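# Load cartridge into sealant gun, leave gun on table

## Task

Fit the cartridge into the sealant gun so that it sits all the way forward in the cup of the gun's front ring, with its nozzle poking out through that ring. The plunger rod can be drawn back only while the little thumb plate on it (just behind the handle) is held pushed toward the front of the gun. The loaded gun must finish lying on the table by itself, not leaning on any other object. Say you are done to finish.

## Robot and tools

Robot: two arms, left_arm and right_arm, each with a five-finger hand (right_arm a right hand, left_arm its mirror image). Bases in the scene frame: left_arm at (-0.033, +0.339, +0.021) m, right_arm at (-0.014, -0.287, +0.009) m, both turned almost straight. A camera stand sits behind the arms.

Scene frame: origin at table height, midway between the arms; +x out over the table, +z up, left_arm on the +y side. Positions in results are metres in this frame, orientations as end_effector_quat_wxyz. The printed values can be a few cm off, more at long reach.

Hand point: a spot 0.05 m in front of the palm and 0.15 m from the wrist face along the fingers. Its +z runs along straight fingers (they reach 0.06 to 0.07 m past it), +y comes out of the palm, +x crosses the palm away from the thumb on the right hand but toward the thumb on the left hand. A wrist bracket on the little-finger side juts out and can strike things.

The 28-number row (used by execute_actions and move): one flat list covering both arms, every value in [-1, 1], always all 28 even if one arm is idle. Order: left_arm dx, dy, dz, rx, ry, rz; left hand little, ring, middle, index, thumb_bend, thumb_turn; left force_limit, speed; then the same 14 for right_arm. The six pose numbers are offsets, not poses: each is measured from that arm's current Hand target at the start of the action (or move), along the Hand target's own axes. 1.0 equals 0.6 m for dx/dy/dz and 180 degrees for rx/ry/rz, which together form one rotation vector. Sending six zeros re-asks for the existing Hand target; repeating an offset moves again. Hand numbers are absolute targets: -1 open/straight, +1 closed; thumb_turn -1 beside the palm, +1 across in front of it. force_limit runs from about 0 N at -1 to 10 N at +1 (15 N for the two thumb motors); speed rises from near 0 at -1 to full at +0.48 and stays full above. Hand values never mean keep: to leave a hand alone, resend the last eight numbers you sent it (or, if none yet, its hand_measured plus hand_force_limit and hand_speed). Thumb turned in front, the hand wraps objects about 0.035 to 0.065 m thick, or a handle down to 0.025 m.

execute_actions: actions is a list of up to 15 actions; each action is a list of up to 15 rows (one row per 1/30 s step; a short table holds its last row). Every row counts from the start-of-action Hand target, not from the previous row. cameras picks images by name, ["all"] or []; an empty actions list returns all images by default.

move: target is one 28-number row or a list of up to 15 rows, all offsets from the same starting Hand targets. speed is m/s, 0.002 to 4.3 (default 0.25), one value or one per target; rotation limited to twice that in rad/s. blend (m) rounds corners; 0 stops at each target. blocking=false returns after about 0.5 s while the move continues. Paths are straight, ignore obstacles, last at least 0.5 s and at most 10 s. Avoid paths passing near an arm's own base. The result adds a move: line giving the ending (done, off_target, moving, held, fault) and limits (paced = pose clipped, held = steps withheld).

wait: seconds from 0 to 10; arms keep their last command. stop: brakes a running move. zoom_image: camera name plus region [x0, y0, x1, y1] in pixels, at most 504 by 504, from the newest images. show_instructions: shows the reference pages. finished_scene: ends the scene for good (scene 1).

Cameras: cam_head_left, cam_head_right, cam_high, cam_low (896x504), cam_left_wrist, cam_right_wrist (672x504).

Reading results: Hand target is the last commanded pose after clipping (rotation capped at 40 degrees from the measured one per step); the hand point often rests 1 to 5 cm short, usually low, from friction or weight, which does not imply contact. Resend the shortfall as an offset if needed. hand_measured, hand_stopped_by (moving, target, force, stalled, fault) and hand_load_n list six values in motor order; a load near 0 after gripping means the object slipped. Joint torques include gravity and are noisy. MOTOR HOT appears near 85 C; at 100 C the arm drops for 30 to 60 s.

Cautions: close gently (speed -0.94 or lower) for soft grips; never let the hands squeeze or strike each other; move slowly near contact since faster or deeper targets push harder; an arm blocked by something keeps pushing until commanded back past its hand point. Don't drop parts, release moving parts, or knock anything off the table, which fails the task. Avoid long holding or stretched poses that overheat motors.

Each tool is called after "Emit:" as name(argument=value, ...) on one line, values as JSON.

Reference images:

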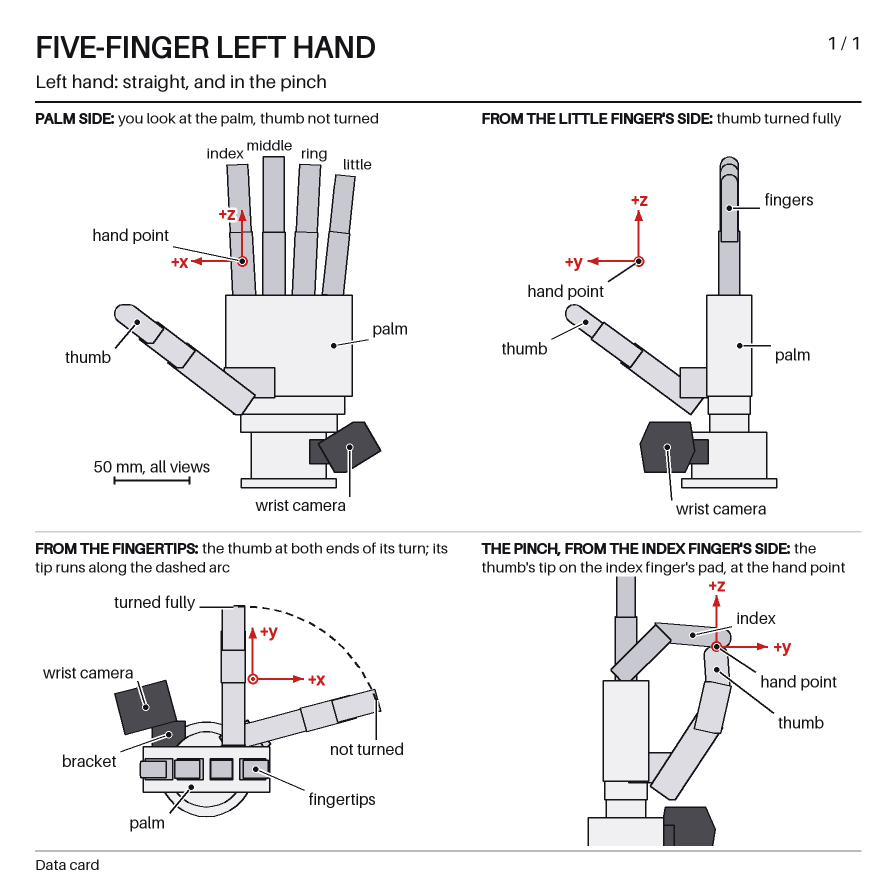

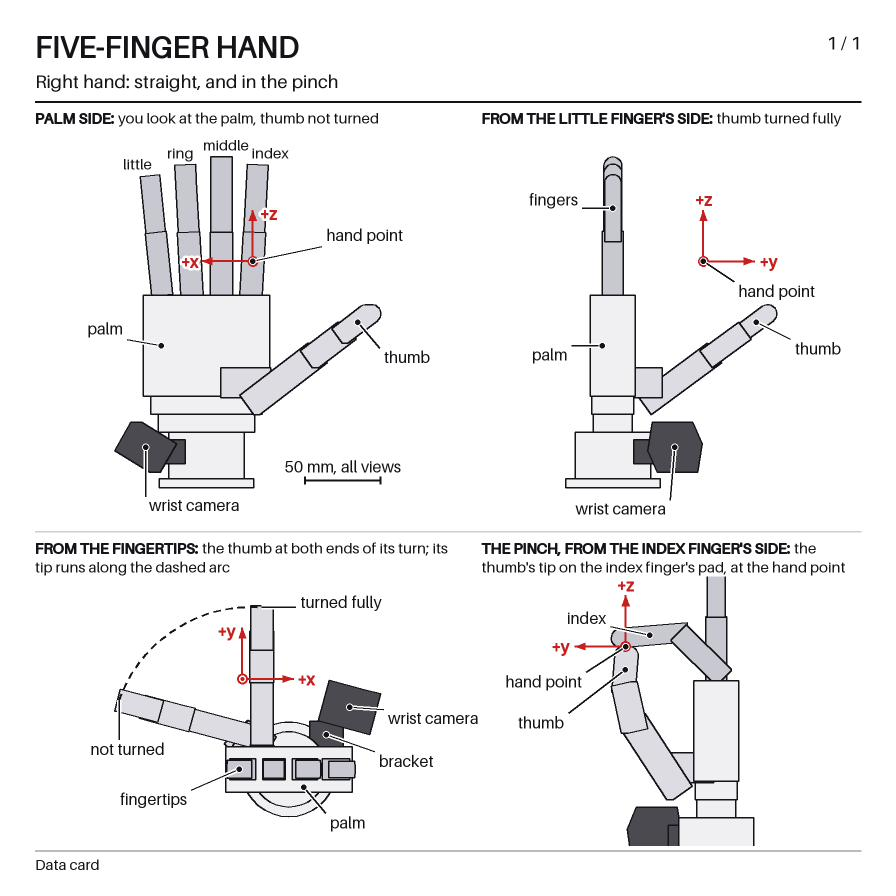

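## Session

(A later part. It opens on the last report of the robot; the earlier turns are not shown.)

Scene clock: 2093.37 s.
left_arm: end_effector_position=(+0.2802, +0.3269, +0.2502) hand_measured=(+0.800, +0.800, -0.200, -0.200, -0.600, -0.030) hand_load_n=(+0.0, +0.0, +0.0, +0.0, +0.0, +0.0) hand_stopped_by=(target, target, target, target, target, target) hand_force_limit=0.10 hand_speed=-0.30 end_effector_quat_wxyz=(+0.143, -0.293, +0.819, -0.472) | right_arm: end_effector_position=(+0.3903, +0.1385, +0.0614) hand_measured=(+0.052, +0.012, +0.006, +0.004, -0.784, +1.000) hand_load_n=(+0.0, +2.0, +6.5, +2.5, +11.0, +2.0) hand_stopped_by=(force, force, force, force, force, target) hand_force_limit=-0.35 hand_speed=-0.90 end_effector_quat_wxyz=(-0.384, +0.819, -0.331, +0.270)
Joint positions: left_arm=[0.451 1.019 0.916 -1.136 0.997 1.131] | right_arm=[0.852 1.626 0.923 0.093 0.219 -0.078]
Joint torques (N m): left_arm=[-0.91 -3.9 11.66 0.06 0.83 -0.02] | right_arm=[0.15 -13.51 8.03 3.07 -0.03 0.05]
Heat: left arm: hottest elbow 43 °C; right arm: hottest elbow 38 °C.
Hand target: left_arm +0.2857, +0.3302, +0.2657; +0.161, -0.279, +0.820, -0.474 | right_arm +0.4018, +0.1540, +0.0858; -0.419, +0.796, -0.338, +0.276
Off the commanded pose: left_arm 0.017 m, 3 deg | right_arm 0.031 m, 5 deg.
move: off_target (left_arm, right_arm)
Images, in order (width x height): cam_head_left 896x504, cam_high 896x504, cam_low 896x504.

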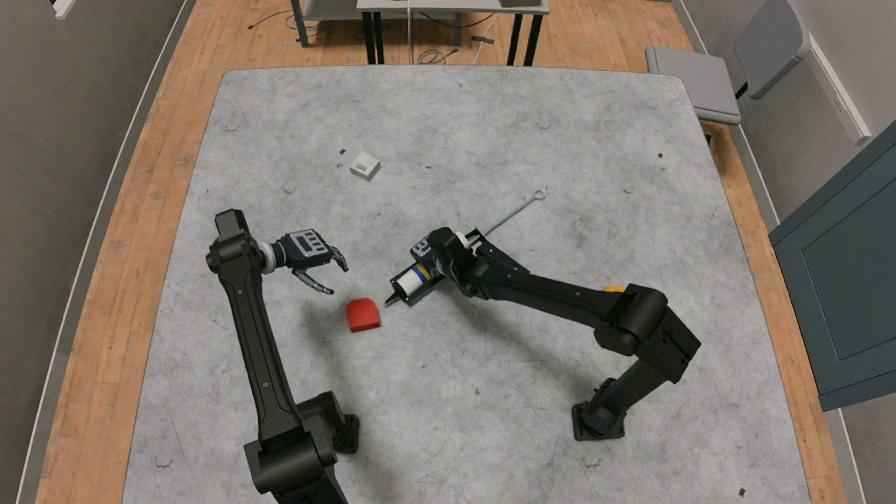

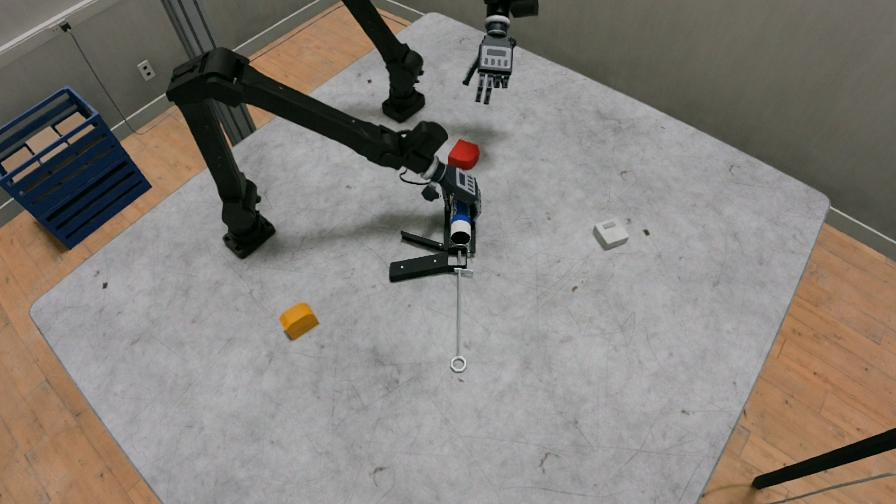

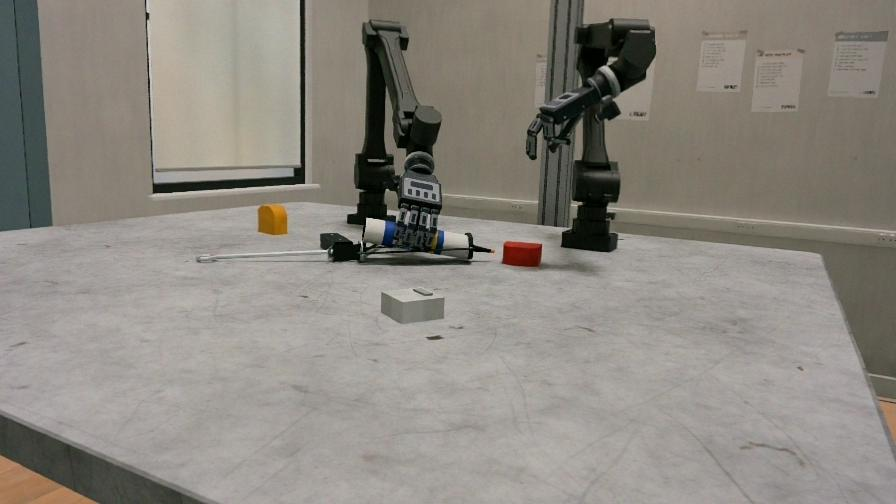

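Emit:
move(target=[0,0,0,0,0,0,0.8,0.8,-0.2,-0.2,-0.6,-0.03,0.1,-0.3,-0.0016,0.0085,0.0050,-0.0004,-0.0084,0.0144,0.1,0.15,0.15,0.1,-0.78,1,-0.35,-0.9], speed=0.04, cameras=["cam_low","cam_high","cam_head_left"])

Emit:
zoom_image(camera="cam_low", region=[410, 210, 480, 280])

Emit:
zoom_image(camera="cam_low", region=[340, 210, 410, 270])

Emit:
zoom_image(camera="cam_high", region=[440, 205, 500, 265])

Scene clock: 2106.83 s.
left_arm: end_effector_position=(+0.2802, +0.3269, +0.2502) hand_measured=(+0.800, +0.800, -0.200, -0.200, -0.600, -0.030) hand_load_n=(+0.0, +0.0, +0.0, +0.0, +0.0, +0.0) hand_stopped_by=(target, target, target, target, target, target) hand_force_limit=0.10 hand_speed=-0.30 end_effector_quat_wxyz=(+0.143, -0.293, +0.819, -0.472) | right_arm: end_effector_position=(+0.3912, +0.1401, +0.0607) hand_measured=(+0.052, +0.012, +0.006, +0.004, -0.784, +1.000) hand_load_n=(+0.0, +0.5, +5.5, +4.0, +11.0, +3.0) hand_stopped_by=(force, force, force, force, force, target) hand_force_limit=-0.35 hand_speed=-0.90 end_effector_quat_wxyz=(-0.396, +0.812, -0.343, +0.255)
Joint positions: left_arm=[0.451 1.019 0.916 -1.136 0.997 1.131] | right_arm=[0.839 1.629 0.917 0.111 0.188 -0.044]
Joint torques (N m): left_arm=[-0.91 -4.25 11.69 0.1 0.77 0.02] | right_arm=[-0.32 -12.81 7.97 2.88 -0.18 0.1]
Heat: left arm: hottest elbow 43 °C; right arm: hottest elbow 38 °C.
Hand target: left_arm +0.2857, +0.3302, +0.2657; +0.161, -0.279, +0.820, -0.474 | right_arm +0.4018, +0.1542, +0.0797; -0.429, +0.792, -0.351, +0.255
Off the commanded pose: left_arm 0.017 m, 3 deg | right_arm 0.026 m, 4 deg.
move: off_target (left_arm, right_arm)
Images, in order (width x height): cam_head_left 896x504, cam_high 896x504, cam_low 896x504.

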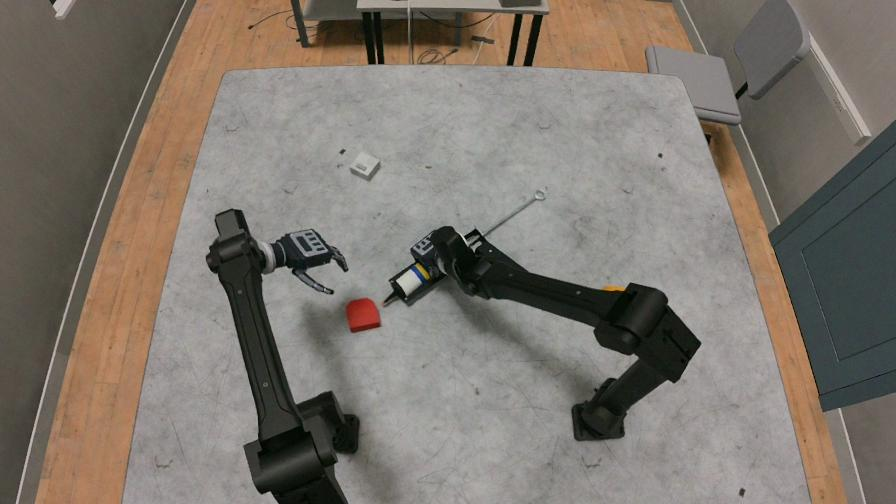

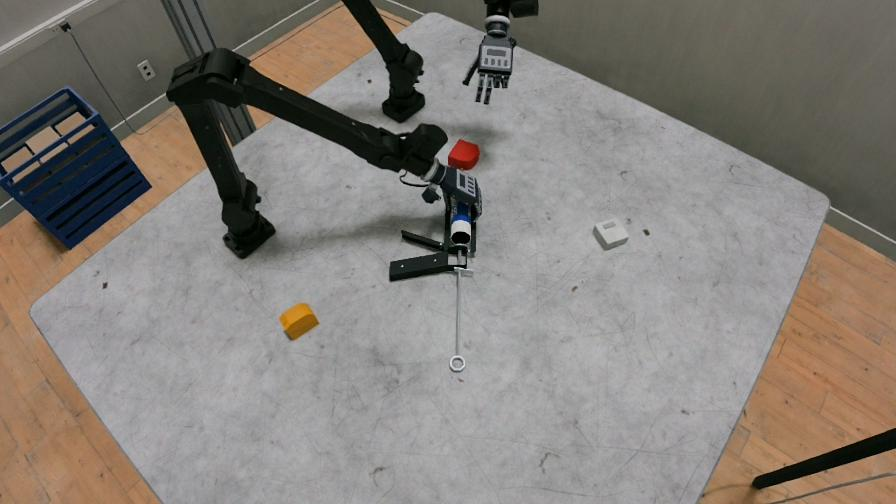

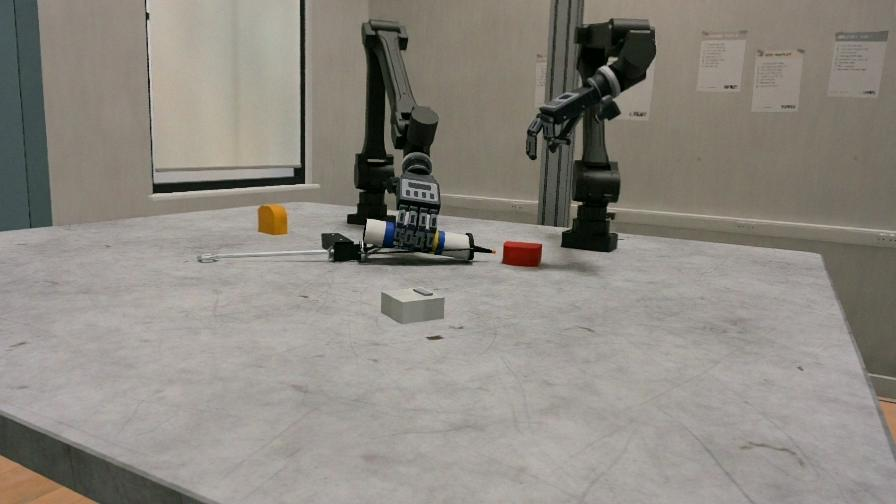

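Scaled by 7.200 from the camera's 896x504 image, which has a finer 1280x720 frame.

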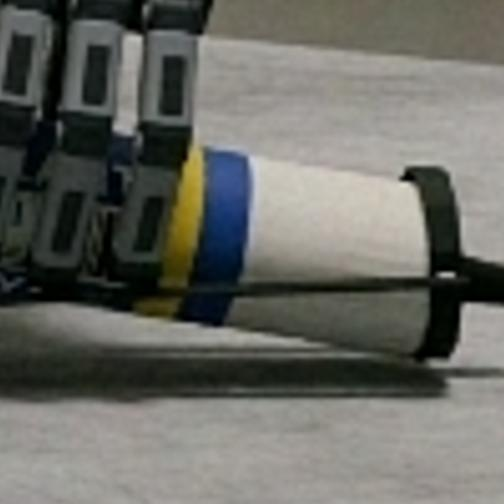

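Scaled by 7.200 from the camera's 896x504 image, which has a finer 1280x720 frame.

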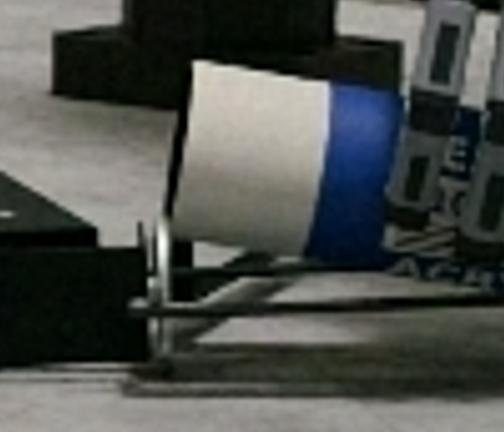

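Scaled by 8.400 from the camera's 896x504 image, which has a finer 1280x720 frame.

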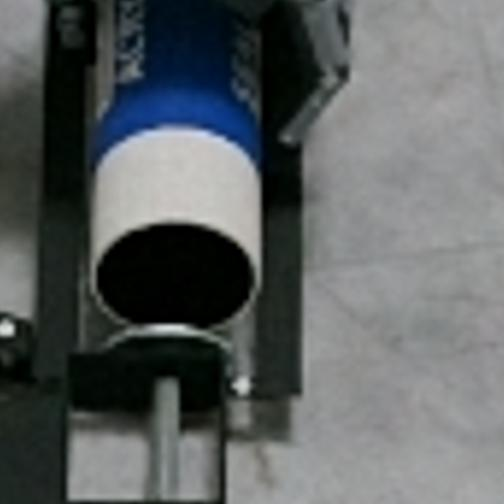

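Emit:
execute_actions(actions=[[[0,0,0,0,0,0,0.8,0.8,-0.2,-0.2,-0.6,-0.03,0.1,-0.3,0,0,0,0,0,0,0.1,0.15,0.15,0.1,-0.81,1,-0.35,-0.97]]], cameras=["cam_low"])

Emit:
zoom_image(camera="cam_low", region=[340, 190, 480, 280])

Scene clock: 2117.13 s.
left_arm: end_effector_position=(+0.2802, +0.3269, +0.2502) hand_measured=(+0.800, +0.800, -0.200, -0.200, -0.600, -0.030) hand_load_n=(+0.0, +0.0, +0.0, +0.0, +0.0, +0.0) hand_stopped_by=(target, target, target, target, target, target) hand_force_limit=0.10 hand_speed=-0.30 end_effector_quat_wxyz=(+0.143, -0.293, +0.819, -0.472) | right_arm: end_effector_position=(+0.3910, +0.1409, +0.0590) hand_measured=(+0.052, +0.012, +0.006, +0.004, -0.812, +1.000) hand_load_n=(+0.0, +0.0, +2.5, +1.5, +4.0, +1.0) hand_stopped_by=(force, force, force, force, target, target) hand_force_limit=-0.35 hand_speed=-0.97 end_effector_quat_wxyz=(-0.397, +0.812, -0.345, +0.253)
Joint positions: left_arm=[0.451 1.019 0.916 -1.136 0.997 1.131] | right_arm=[0.839 1.633 0.917 0.114 0.185 -0.038]
Joint torques (N m): left_arm=[-0.32 -4.48 11.79 -0.03 0.83 -0.03] | right_arm=[-0.15 -12.98 7.9 2.95 -0.03 0.04]
Heat: left arm: hottest elbow 43 °C; right arm: hottest elbow 37 °C.
Hand target: left_arm +0.2857, +0.3302, +0.2657; +0.161, -0.279, +0.820, -0.474 | right_arm +0.4019, +0.1540, +0.0798; -0.429, +0.792, -0.351, +0.256
Off the commanded pose: left_arm 0.017 m, 3 deg | right_arm 0.027 m, 4 deg.
Step readings (end_effector_position of left_arm | right_arm):
0: (+0.2802, +0.3269, +0.2502) | (+0.3912, +0.1401, +0.0607)
1: (+0.2802, +0.3269, +0.2502) | (+0.3912, +0.1401, +0.0607)
2: (+0.2802, +0.3269, +0.2502) | (+0.3912, +0.1401, +0.0607)
4: (+0.2802, +0.3269, +0.2502) | (+0.3914, +0.1399, +0.0607)
8: (+0.2802, +0.3269, +0.2502) | (+0.3915, +0.1403, +0.0610)
15: (+0.2802, +0.3269, +0.2502) | (+0.3914, +0.1403, +0.0600)
Images, in order (width x height): cam_low 896x504.

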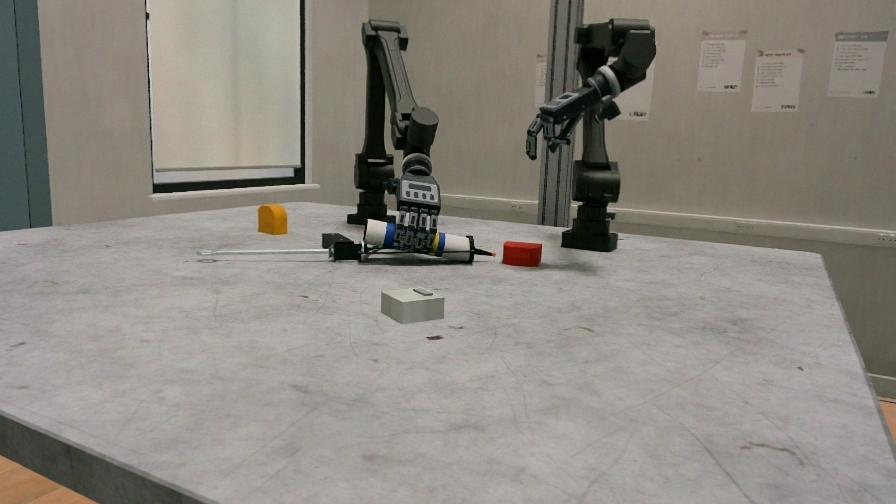

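Scaled by 3.600 from the camera's 896x504 image, which has a finer 1280x720 frame.

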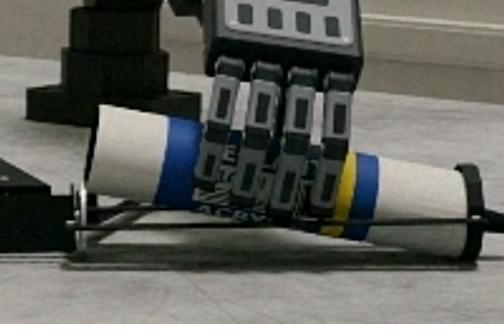

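Emit:
execute_actions(actions=[[[0,0,0,0,0,0,0.8,0.8,-0.2,-0.2,-0.6,-0.03,0.1,-0.3,0,0,0,0,0,0,0.1,0.15,0.15,0.1,-0.835,1,-0.35,-0.97]]], cameras=["cam_low"])

Emit:
zoom_image(camera="cam_low", region=[340, 190, 480, 280])

Scene clock: 2120.87 s.
left_arm: end_effector_position=(+0.2802, +0.3269, +0.2502) hand_measured=(+0.800, +0.800, -0.200, -0.200, -0.600, -0.030) hand_load_n=(+0.0, +0.0, +0.0, +0.0, +0.0, -0.5) hand_stopped_by=(target, target, target, target, target, target) hand_force_limit=0.10 hand_speed=-0.30 end_effector_quat_wxyz=(+0.143, -0.293, +0.819, -0.472) | right_arm: end_effector_position=(+0.3907, +0.1412, +0.0590) hand_measured=(+0.052, +0.012, +0.006, +0.004, -0.838, +1.000) hand_load_n=(+0.0, +0.0, +5.5, +0.0, +5.5, +1.5) hand_stopped_by=(force, force, force, force, target, target) hand_force_limit=-0.35 hand_speed=-0.97 end_effector_quat_wxyz=(-0.398, +0.812, -0.346, +0.252)
Joint positions: left_arm=[0.451 1.019 0.916 -1.136 0.997 1.131] | right_arm=[0.839 1.633 0.917 0.114 0.184 -0.037]
Joint torques (N m): left_arm=[-0.62 -4.25 11.64 -0.08 0.81 -0.03] | right_arm=[-0.5 -12.81 7.82 2.91 -0.01 0.05]
Heat: left arm: hottest elbow 43 °C; right arm: hottest elbow 37 °C.
Hand target: left_arm +0.2857, +0.3302, +0.2657; +0.161, -0.279, +0.820, -0.474 | right_arm +0.4020, +0.1541, +0.0800; -0.429, +0.792, -0.351, +0.256
Off the commanded pose: left_arm 0.017 m, 3 deg | right_arm 0.027 m, 4 deg.
Step readings (end_effector_position of left_arm | right_arm):
0: (+0.2802, +0.3269, +0.2502) | (+0.3910, +0.1409, +0.0590)
1: (+0.2802, +0.3269, +0.2502) | (+0.3910, +0.1409, +0.0590)
2: (+0.2802, +0.3269, +0.2502) | (+0.3910, +0.1409, +0.0590)
4: (+0.2802, +0.3269, +0.2502) | (+0.3910, +0.1409, +0.0590)
8: (+0.2802, +0.3269, +0.2502) | (+0.3910, +0.1409, +0.0590)
15: (+0.2802, +0.3269, +0.2502) | (+0.3909, +0.1410, +0.0590)
Images, in order (width x height): cam_low 896x504.

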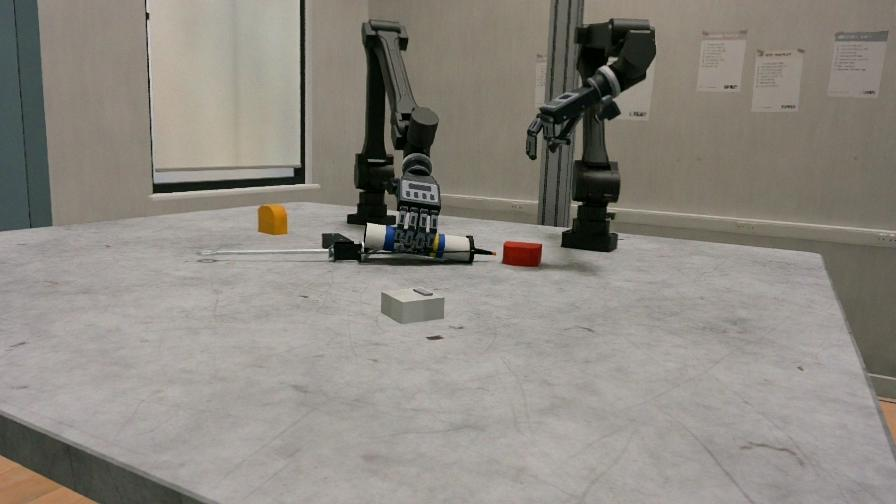

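Scaled by 3.600 from the camera's 896x504 image, which has a finer 1280x720 frame.

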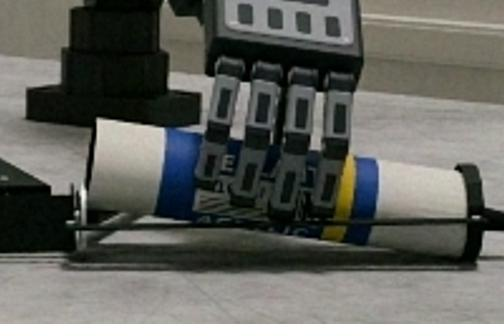

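Emit:
execute_actions(actions=[[[0,0,0,0,0,0,0.8,0.8,-0.2,-0.2,-0.6,-0.03,0.1,-0.3,0,0,0,0,0,0,0.1,0.15,0.15,0.1,-0.865,1,-0.35,-0.97]]], cameras=["cam_low"])

Emit:
zoom_image(camera="cam_low", region=[340, 190, 480, 280])

Scene clock: 2124.77 s.
left_arm: end_effector_position=(+0.2802, +0.3269, +0.2502) hand_measured=(+0.800, +0.800, -0.200, -0.200, -0.600, -0.030) hand_load_n=(+0.0, +0.0, +0.0, +0.0, +0.0, +0.0) hand_stopped_by=(target, target, target, target, target, target) hand_force_limit=0.10 hand_speed=-0.30 end_effector_quat_wxyz=(+0.143, -0.293, +0.819, -0.472) | right_arm: end_effector_position=(+0.3924, +0.1466, +0.0639) hand_measured=(+0.052, +0.012, +0.006, +0.004, -0.866, +1.000) hand_load_n=(+0.0, +0.0, +0.0, +0.0, +0.0, +0.0) hand_stopped_by=(force, force, force, force, target, target) hand_force_limit=-0.35 hand_speed=-0.97 end_effector_quat_wxyz=(-0.411, +0.805, -0.349, +0.249)
Joint positions: left_arm=[0.451 1.019 0.916 -1.136 0.997 1.131] | right_arm=[0.839 1.633 0.917 0.137 0.176 -0.021]
Joint torques (N m): left_arm=[-0.67 -4.42 11.59 0.03 0.81 -0.04] | right_arm=[-0.09 -12.98 8.03 2.07 0.06 -0.03]
Heat: left arm: hottest elbow 43 °C; right arm: hottest elbow 37 °C.
Hand target: left_arm +0.2857, +0.3302, +0.2657; +0.161, -0.279, +0.820, -0.474 | right_arm +0.4019, +0.1540, +0.0798; -0.429, +0.792, -0.351, +0.256
Off the commanded pose: left_arm 0.017 m, 3 deg | right_arm 0.020 m, 3 deg.
Step readings (end_effector_position of left_arm | right_arm):
0: (+0.2802, +0.3269, +0.2502) | (+0.3907, +0.1412, +0.0590)
1: (+0.2802, +0.3269, +0.2502) | (+0.3907, +0.1412, +0.0590)
2: (+0.2802, +0.3269, +0.2502) | (+0.3907, +0.1412, +0.0590)
4: (+0.2802, +0.3269, +0.2502) | (+0.3909, +0.1415, +0.0593)
8: (+0.2802, +0.3269, +0.2502) | (+0.3907, +0.1412, +0.0590)
15: (+0.2802, +0.3269, +0.2502) | (+0.3921, +0.1460, +0.0632)
Images, in order (width x height): cam_low 896x504.

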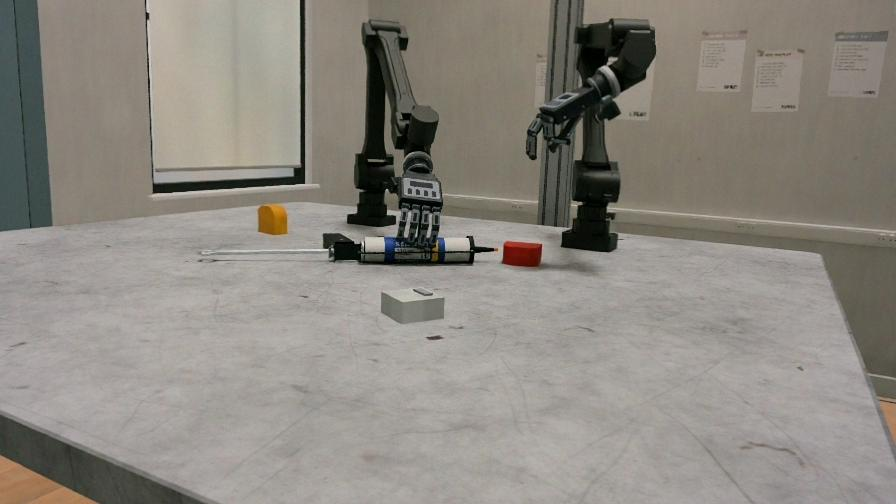

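Scaled by 3.600 from the camera's 896x504 image, which has a finer 1280x720 frame.

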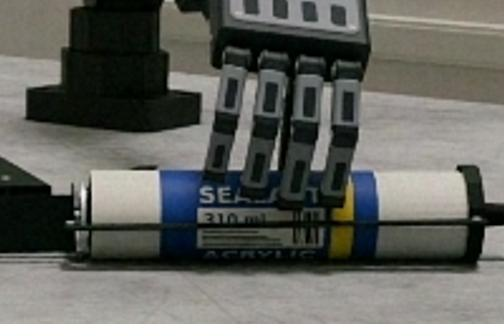

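Emit:
execute_actions(actions=[[[0,0,0,0,0,0,0.8,0.8,-0.2,-0.2,-0.6,-0.03,0.1,-0.3,0,0,0,0,0,0,-0.1,-0.12,-0.12,-0.12,-0.98,1,-0.35,-0.7]],[[0,0,0,0,0,0,0.8,0.8,-0.2,-0.2,-0.6,-0.03,0.1,-0.3,0,0,0,0,0,0,-0.1,-0.12,-0.12,-0.12,-0.98,1,-0.35,-0.7]]], cameras=["cam_low","cam_high","cam_right_wrist"])

Scene clock: 2131.20 s.
left_arm: end_effector_position=(+0.2802, +0.3269, +0.2502) hand_measured=(+0.800, +0.800, -0.200, -0.200, -0.600, -0.030) hand_load_n=(+0.0, +0.0, +0.0, +0.0, +0.0, +0.0) hand_stopped_by=(target, target, target, target, target, target) hand_force_limit=0.10 hand_speed=-0.30 end_effector_quat_wxyz=(+0.143, -0.293, +0.819, -0.472) | right_arm: end_effector_position=(+0.3924, +0.1466, +0.0639) hand_measured=(-0.100, -0.120, -0.120, -0.120, -0.980, +1.000) hand_load_n=(+0.0, +0.0, +0.0, +0.0, +0.0, +0.0) hand_stopped_by=(target, target, target, target, target, target) hand_force_limit=-0.35 hand_speed=-0.70 end_effector_quat_wxyz=(-0.411, +0.805, -0.349, +0.249)
Joint positions: left_arm=[0.451 1.019 0.916 -1.136 0.997 1.131] | right_arm=[0.839 1.633 0.917 0.137 0.176 -0.021]
Joint torques (N m): left_arm=[-0.44 -4.66 11.73 -0.12 0.83 -0.04] | right_arm=[-0.62 -12.69 7.91 1.89 0.05 -0.04]
Heat: left arm: hottest elbow 43 °C; right arm: hottest elbow 37 °C.
Hand target: left_arm +0.2857, +0.3302, +0.2657; +0.161, -0.279, +0.820, -0.474 | right_arm +0.4019, +0.1540, +0.0798; -0.429, +0.792, -0.351, +0.256
Off the commanded pose: left_arm 0.017 m, 3 deg | right_arm 0.020 m, 3 deg.
Step readings (end_effector_position of left_arm | right_arm):
0: (+0.2802, +0.3269, +0.2502) | (+0.3924, +0.1466, +0.0639)
1: (+0.2802, +0.3269, +0.2502) | (+0.3924, +0.1466, +0.0639)
2: (+0.2802, +0.3269, +0.2502) | (+0.3924, +0.1466, +0.0639)
4: (+0.2802, +0.3269, +0.2502) | (+0.3924, +0.1466, +0.0639)
8: (+0.2802, +0.3269, +0.2502) | (+0.3924, +0.1466, +0.0639)
15: (+0.2802, +0.3269, +0.2502) | (+0.3924, +0.1466, +0.0639)
16: (+0.2802, +0.3269, +0.2502) | (+0.3924, +0.1466, +0.0639)
17: (+0.2802, +0.3269, +0.2502) | (+0.3924, +0.1466, +0.0639)
19: (+0.2802, +0.3269, +0.2502) | (+0.3924, +0.1466, +0.0639)
23: (+0.2802, +0.3269, +0.2502) | (+0.3924, +0.1466, +0.0639)
30: (+0.2802, +0.3269, +0.2502) | (+0.3924, +0.1466, +0.0639)
Images, in order (width x height): cam_high 896x504, cam_low 896x504, cam_right_wrist 672x504.

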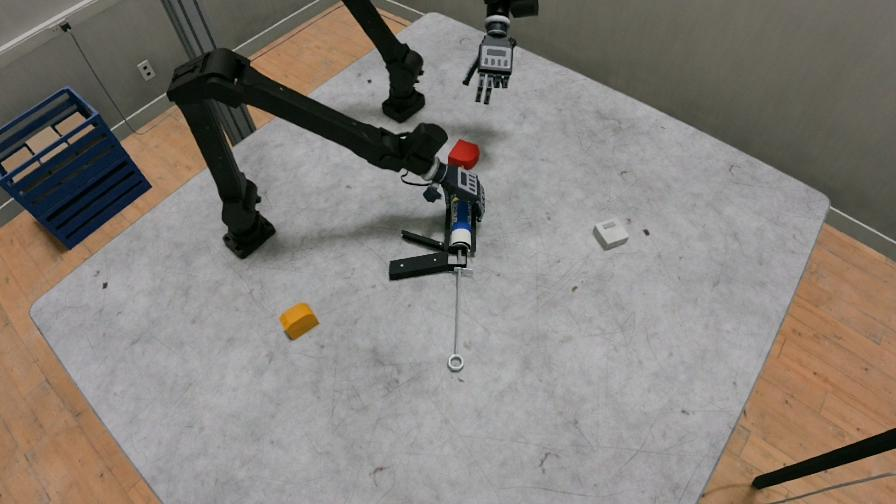

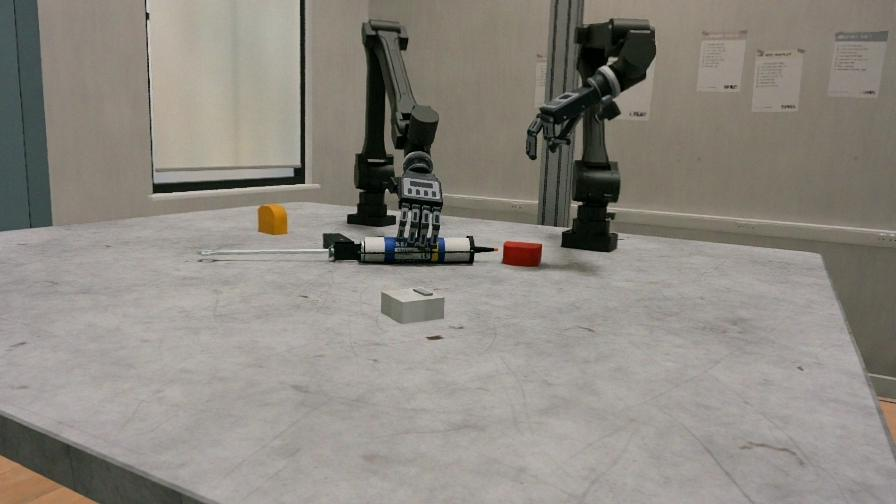

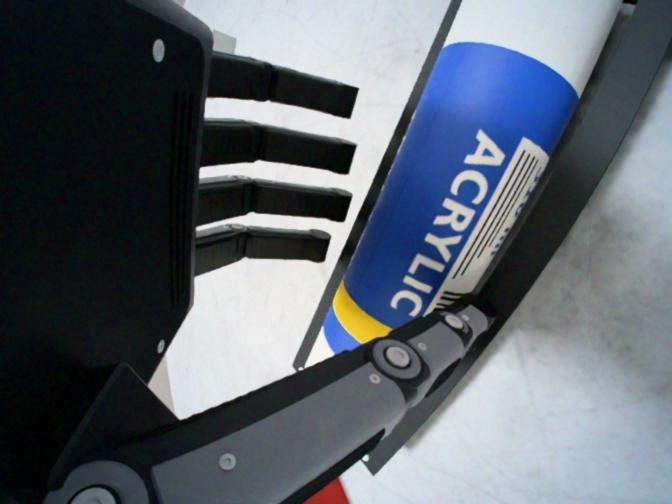

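Emit:
move(target=[0,0,0,0,0,0,0.8,0.8,-0.2,-0.2,-0.6,-0.03,0.1,-0.3,0.0209,-0.1719,-0.1002,0,0,0,-0.1,-0.12,-0.12,-0.12,-0.98,1,-0.35,-0.7], speed=0.1, cameras=["cam_low","cam_high","cam_head_left"])

Emit:
zoom_image(camera="cam_low", region=[320, 210, 510, 290])

Emit:
zoom_image(camera="cam_low", region=[440, 220, 500, 280])

Emit:
zoom_image(camera="cam_high", region=[430, 170, 490, 290])

Scene clock: 2139.40 s.
left_arm: end_effector_position=(+0.2802, +0.3269, +0.2502) hand_measured=(+0.800, +0.800, -0.200, -0.200, -0.600, -0.030) hand_load_n=(+0.0, +0.0, +0.0, +0.0, +0.0, +0.0) hand_stopped_by=(target, target, target, target, target, target) hand_force_limit=0.10 hand_speed=-0.30 end_effector_quat_wxyz=(+0.143, -0.293, +0.819, -0.472) | right_arm: end_effector_position=(+0.3895, +0.1435, +0.1690) hand_measured=(-0.100, -0.120, -0.120, -0.120, -0.980, +1.000) hand_load_n=(+0.0, +0.0, +0.0, +0.0, +0.0, +0.0) hand_stopped_by=(target, target, target, target, target, target) hand_force_limit=-0.35 hand_speed=-0.70 end_effector_quat_wxyz=(-0.408, +0.806, -0.350, +0.248)
Joint positions: left_arm=[0.451 1.019 0.916 -1.136 0.997 1.131] | right_arm=[0.839 1.464 1.049 -0.171 0.176 -0.021]
Joint torques (N m): left_arm=[-0.73 -4.07 11.71 0.05 0.8 -0.04] | right_arm=[-0.21 -11.81 11.3 0.95 0.06 -0.06]
Heat: left arm: hottest elbow 43 °C; right arm: hottest elbow 37 °C.
Hand target: left_arm +0.2857, +0.3302, +0.2657; +0.161, -0.279, +0.820, -0.474 | right_arm +0.4020, +0.1539, +0.1998; -0.429, +0.792, -0.351, +0.255
Off the commanded pose: left_arm 0.017 m, 3 deg | right_arm 0.035 m, 3 deg.
move: off_target (left_arm, right_arm)
Images, in order (width x height): cam_head_left 896x504, cam_high 896x504, cam_low 896x504.

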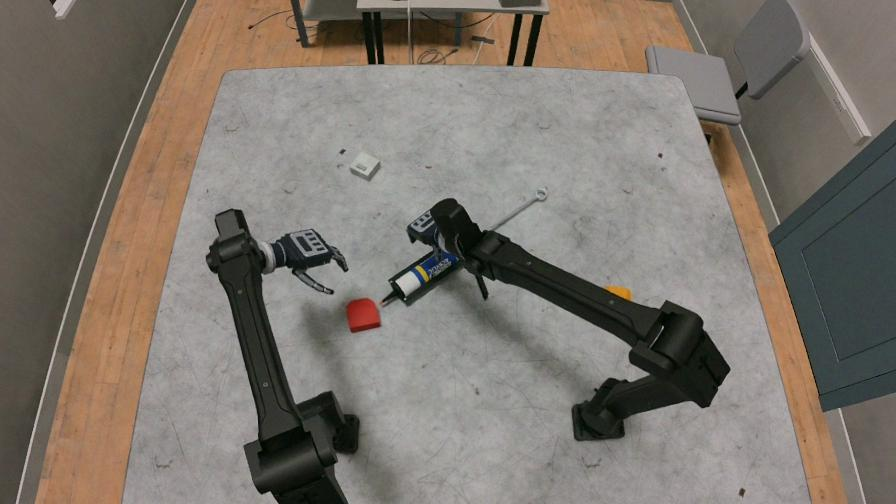

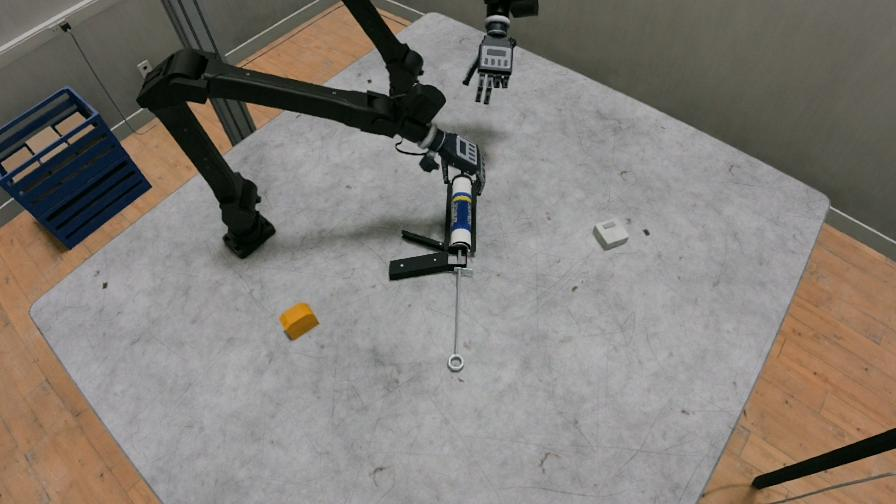

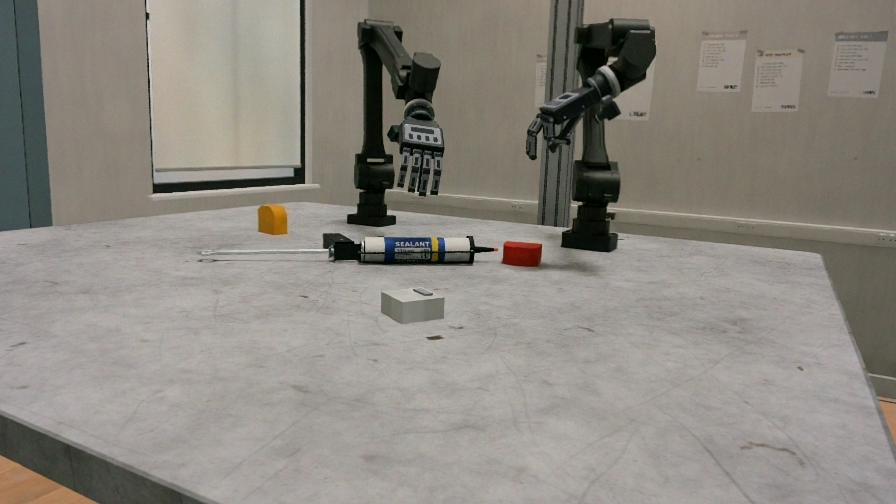

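Scaled by 2.653 from the camera's 896x504 image, which has a finer 1280x720 frame.

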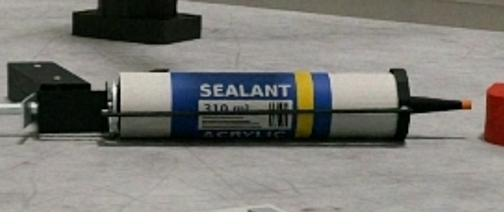

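Scaled by 8.400 from the camera's 896x504 image, which has a finer 1280x720 frame.

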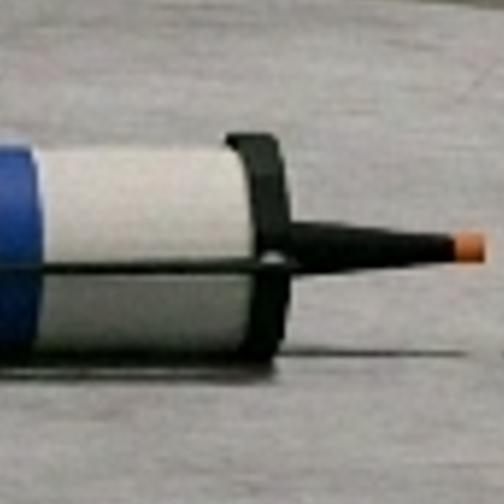

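Scaled by 4.200 from the camera's 896x504 image, which has a finer 1280x720 frame.

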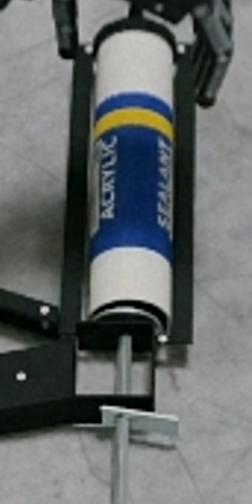

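Emit:
zoom_image(camera="cam_low", region=[345, 225, 385, 275])

Emit:
zoom_image(camera="cam_high", region=[445, 235, 480, 270])

Emit:
zoom_image(camera="cam_low", region=[455, 230, 505, 270])

Emit:
zoom_image(camera="cam_head_left", region=[370, 250, 430, 310])

Scaled by 10.080 from the camera's 896x504 image, which has a finer 1280x720 frame.

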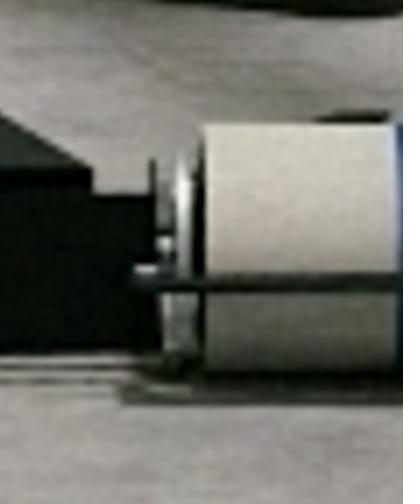

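Scaled by 14.400 from the camera's 896x504 image, which has a finer 1280x720 frame.

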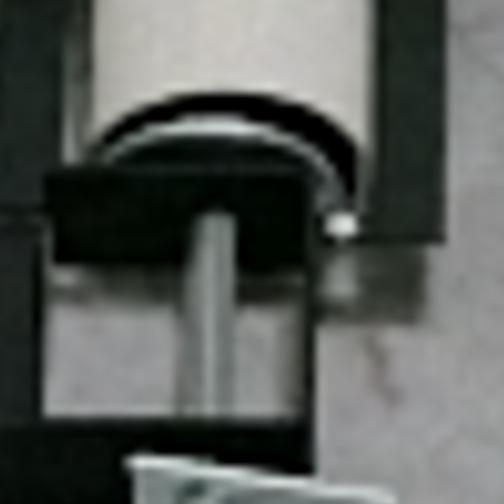

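Scaled by 10.080 from the camera's 896x504 image, which has a finer 1280x720 frame.

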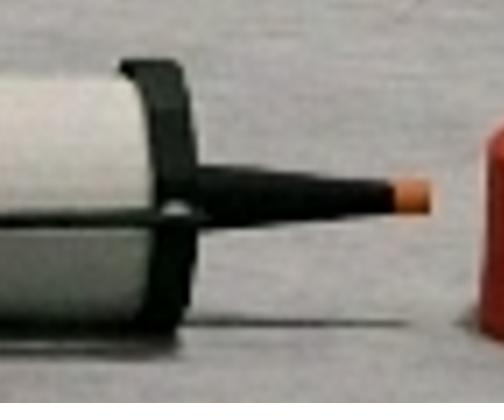

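Scaled by 8.400 from the camera's 896x504 image, which has a finer 1280x720 frame.

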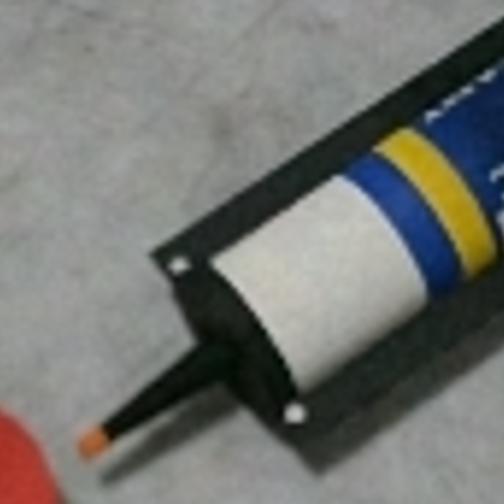

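Emit:
move(target=[0,0,0,0,0,0,0.8,0.8,-0.2,-0.2,-0.6,-0.03,0.1,-0.3,-0.0205,0.169,0.0985,0,0,0,-0.1,-0.12,-0.12,-0.12,-0.98,1,-0.35,-0.7], speed=0.1, cameras=["cam_low","cam_high","cam_right_wrist"])

Emit:
zoom_image(camera="cam_low", region=[340, 190, 480, 280])

Scene clock: 2182.33 s.
left_arm: end_effector_position=(+0.2802, +0.3269, +0.2502) hand_measured=(+0.800, +0.800, -0.200, -0.200, -0.600, -0.030) hand_load_n=(+0.0, +0.0, +0.0, +0.0, +0.0, +0.0) hand_stopped_by=(target, target, target, target, target, target) hand_force_limit=0.10 hand_speed=-0.30 end_effector_quat_wxyz=(+0.143, -0.293, +0.819, -0.472) | right_arm: end_effector_position=(+0.3989, +0.1537, +0.0873) hand_measured=(-0.100, -0.120, -0.120, -0.120, -0.980, +1.000) hand_load_n=(+0.0, +0.0, +0.0, +0.0, +0.0, +0.0) hand_stopped_by=(target, target, target, target, target, target) hand_force_limit=-0.35 hand_speed=-0.70 end_effector_quat_wxyz=(-0.427, +0.795, -0.347, +0.255)
Joint positions: left_arm=[0.451 1.019 0.916 -1.136 0.997 1.131] | right_arm=[0.839 1.608 0.938 0.131 0.176 -0.021]
Joint torques (N m): left_arm=[-0.38 -4.19 11.74 -0.05 0.8 -0.02] | right_arm=[0.09 -11.11 6.91 2.21 0.02 -0.05]
Heat: left arm: hottest elbow 43 °C; right arm: hottest elbow 38 °C.
Hand target: left_arm +0.2857, +0.3302, +0.2657; +0.161, -0.279, +0.820, -0.474 | right_arm +0.4019, +0.1540, +0.0818; -0.429, +0.792, -0.351, +0.256
Off the commanded pose: left_arm 0.017 m, 3 deg | right_arm 0.006 m, 1 deg.
move: off_target (left_arm)
Images, in order (width x height): cam_high 896x504, cam_low 896x504, cam_right_wrist 672x504.

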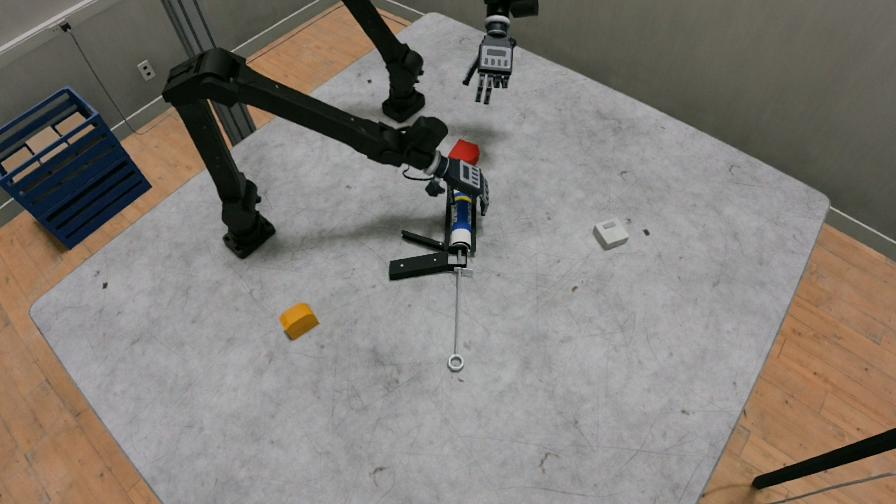

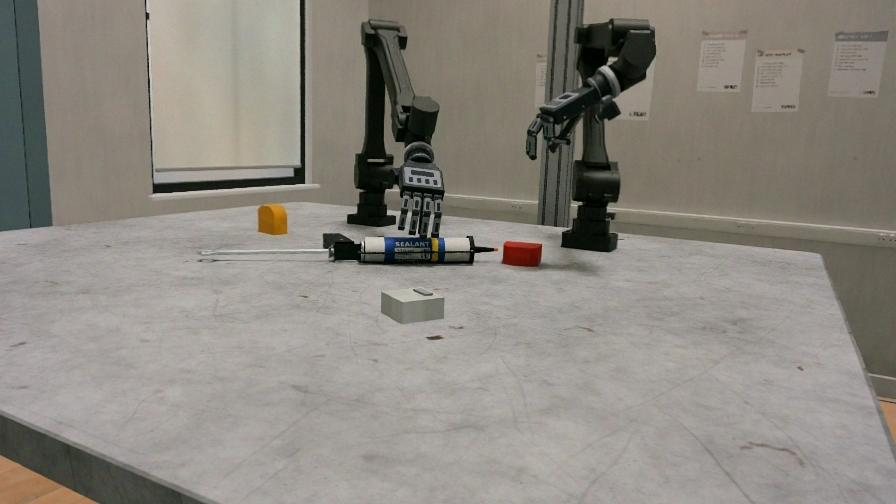

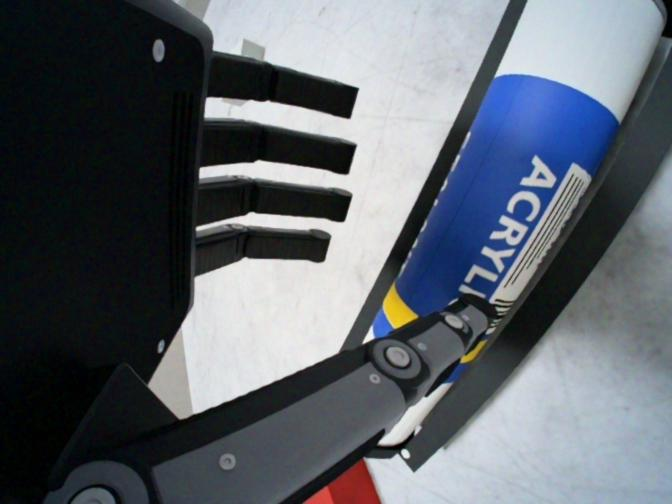

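Scaled by 3.600 from the camera's 896x504 image, which has a finer 1280x720 frame.

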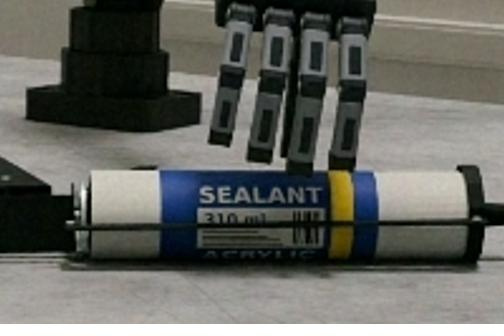

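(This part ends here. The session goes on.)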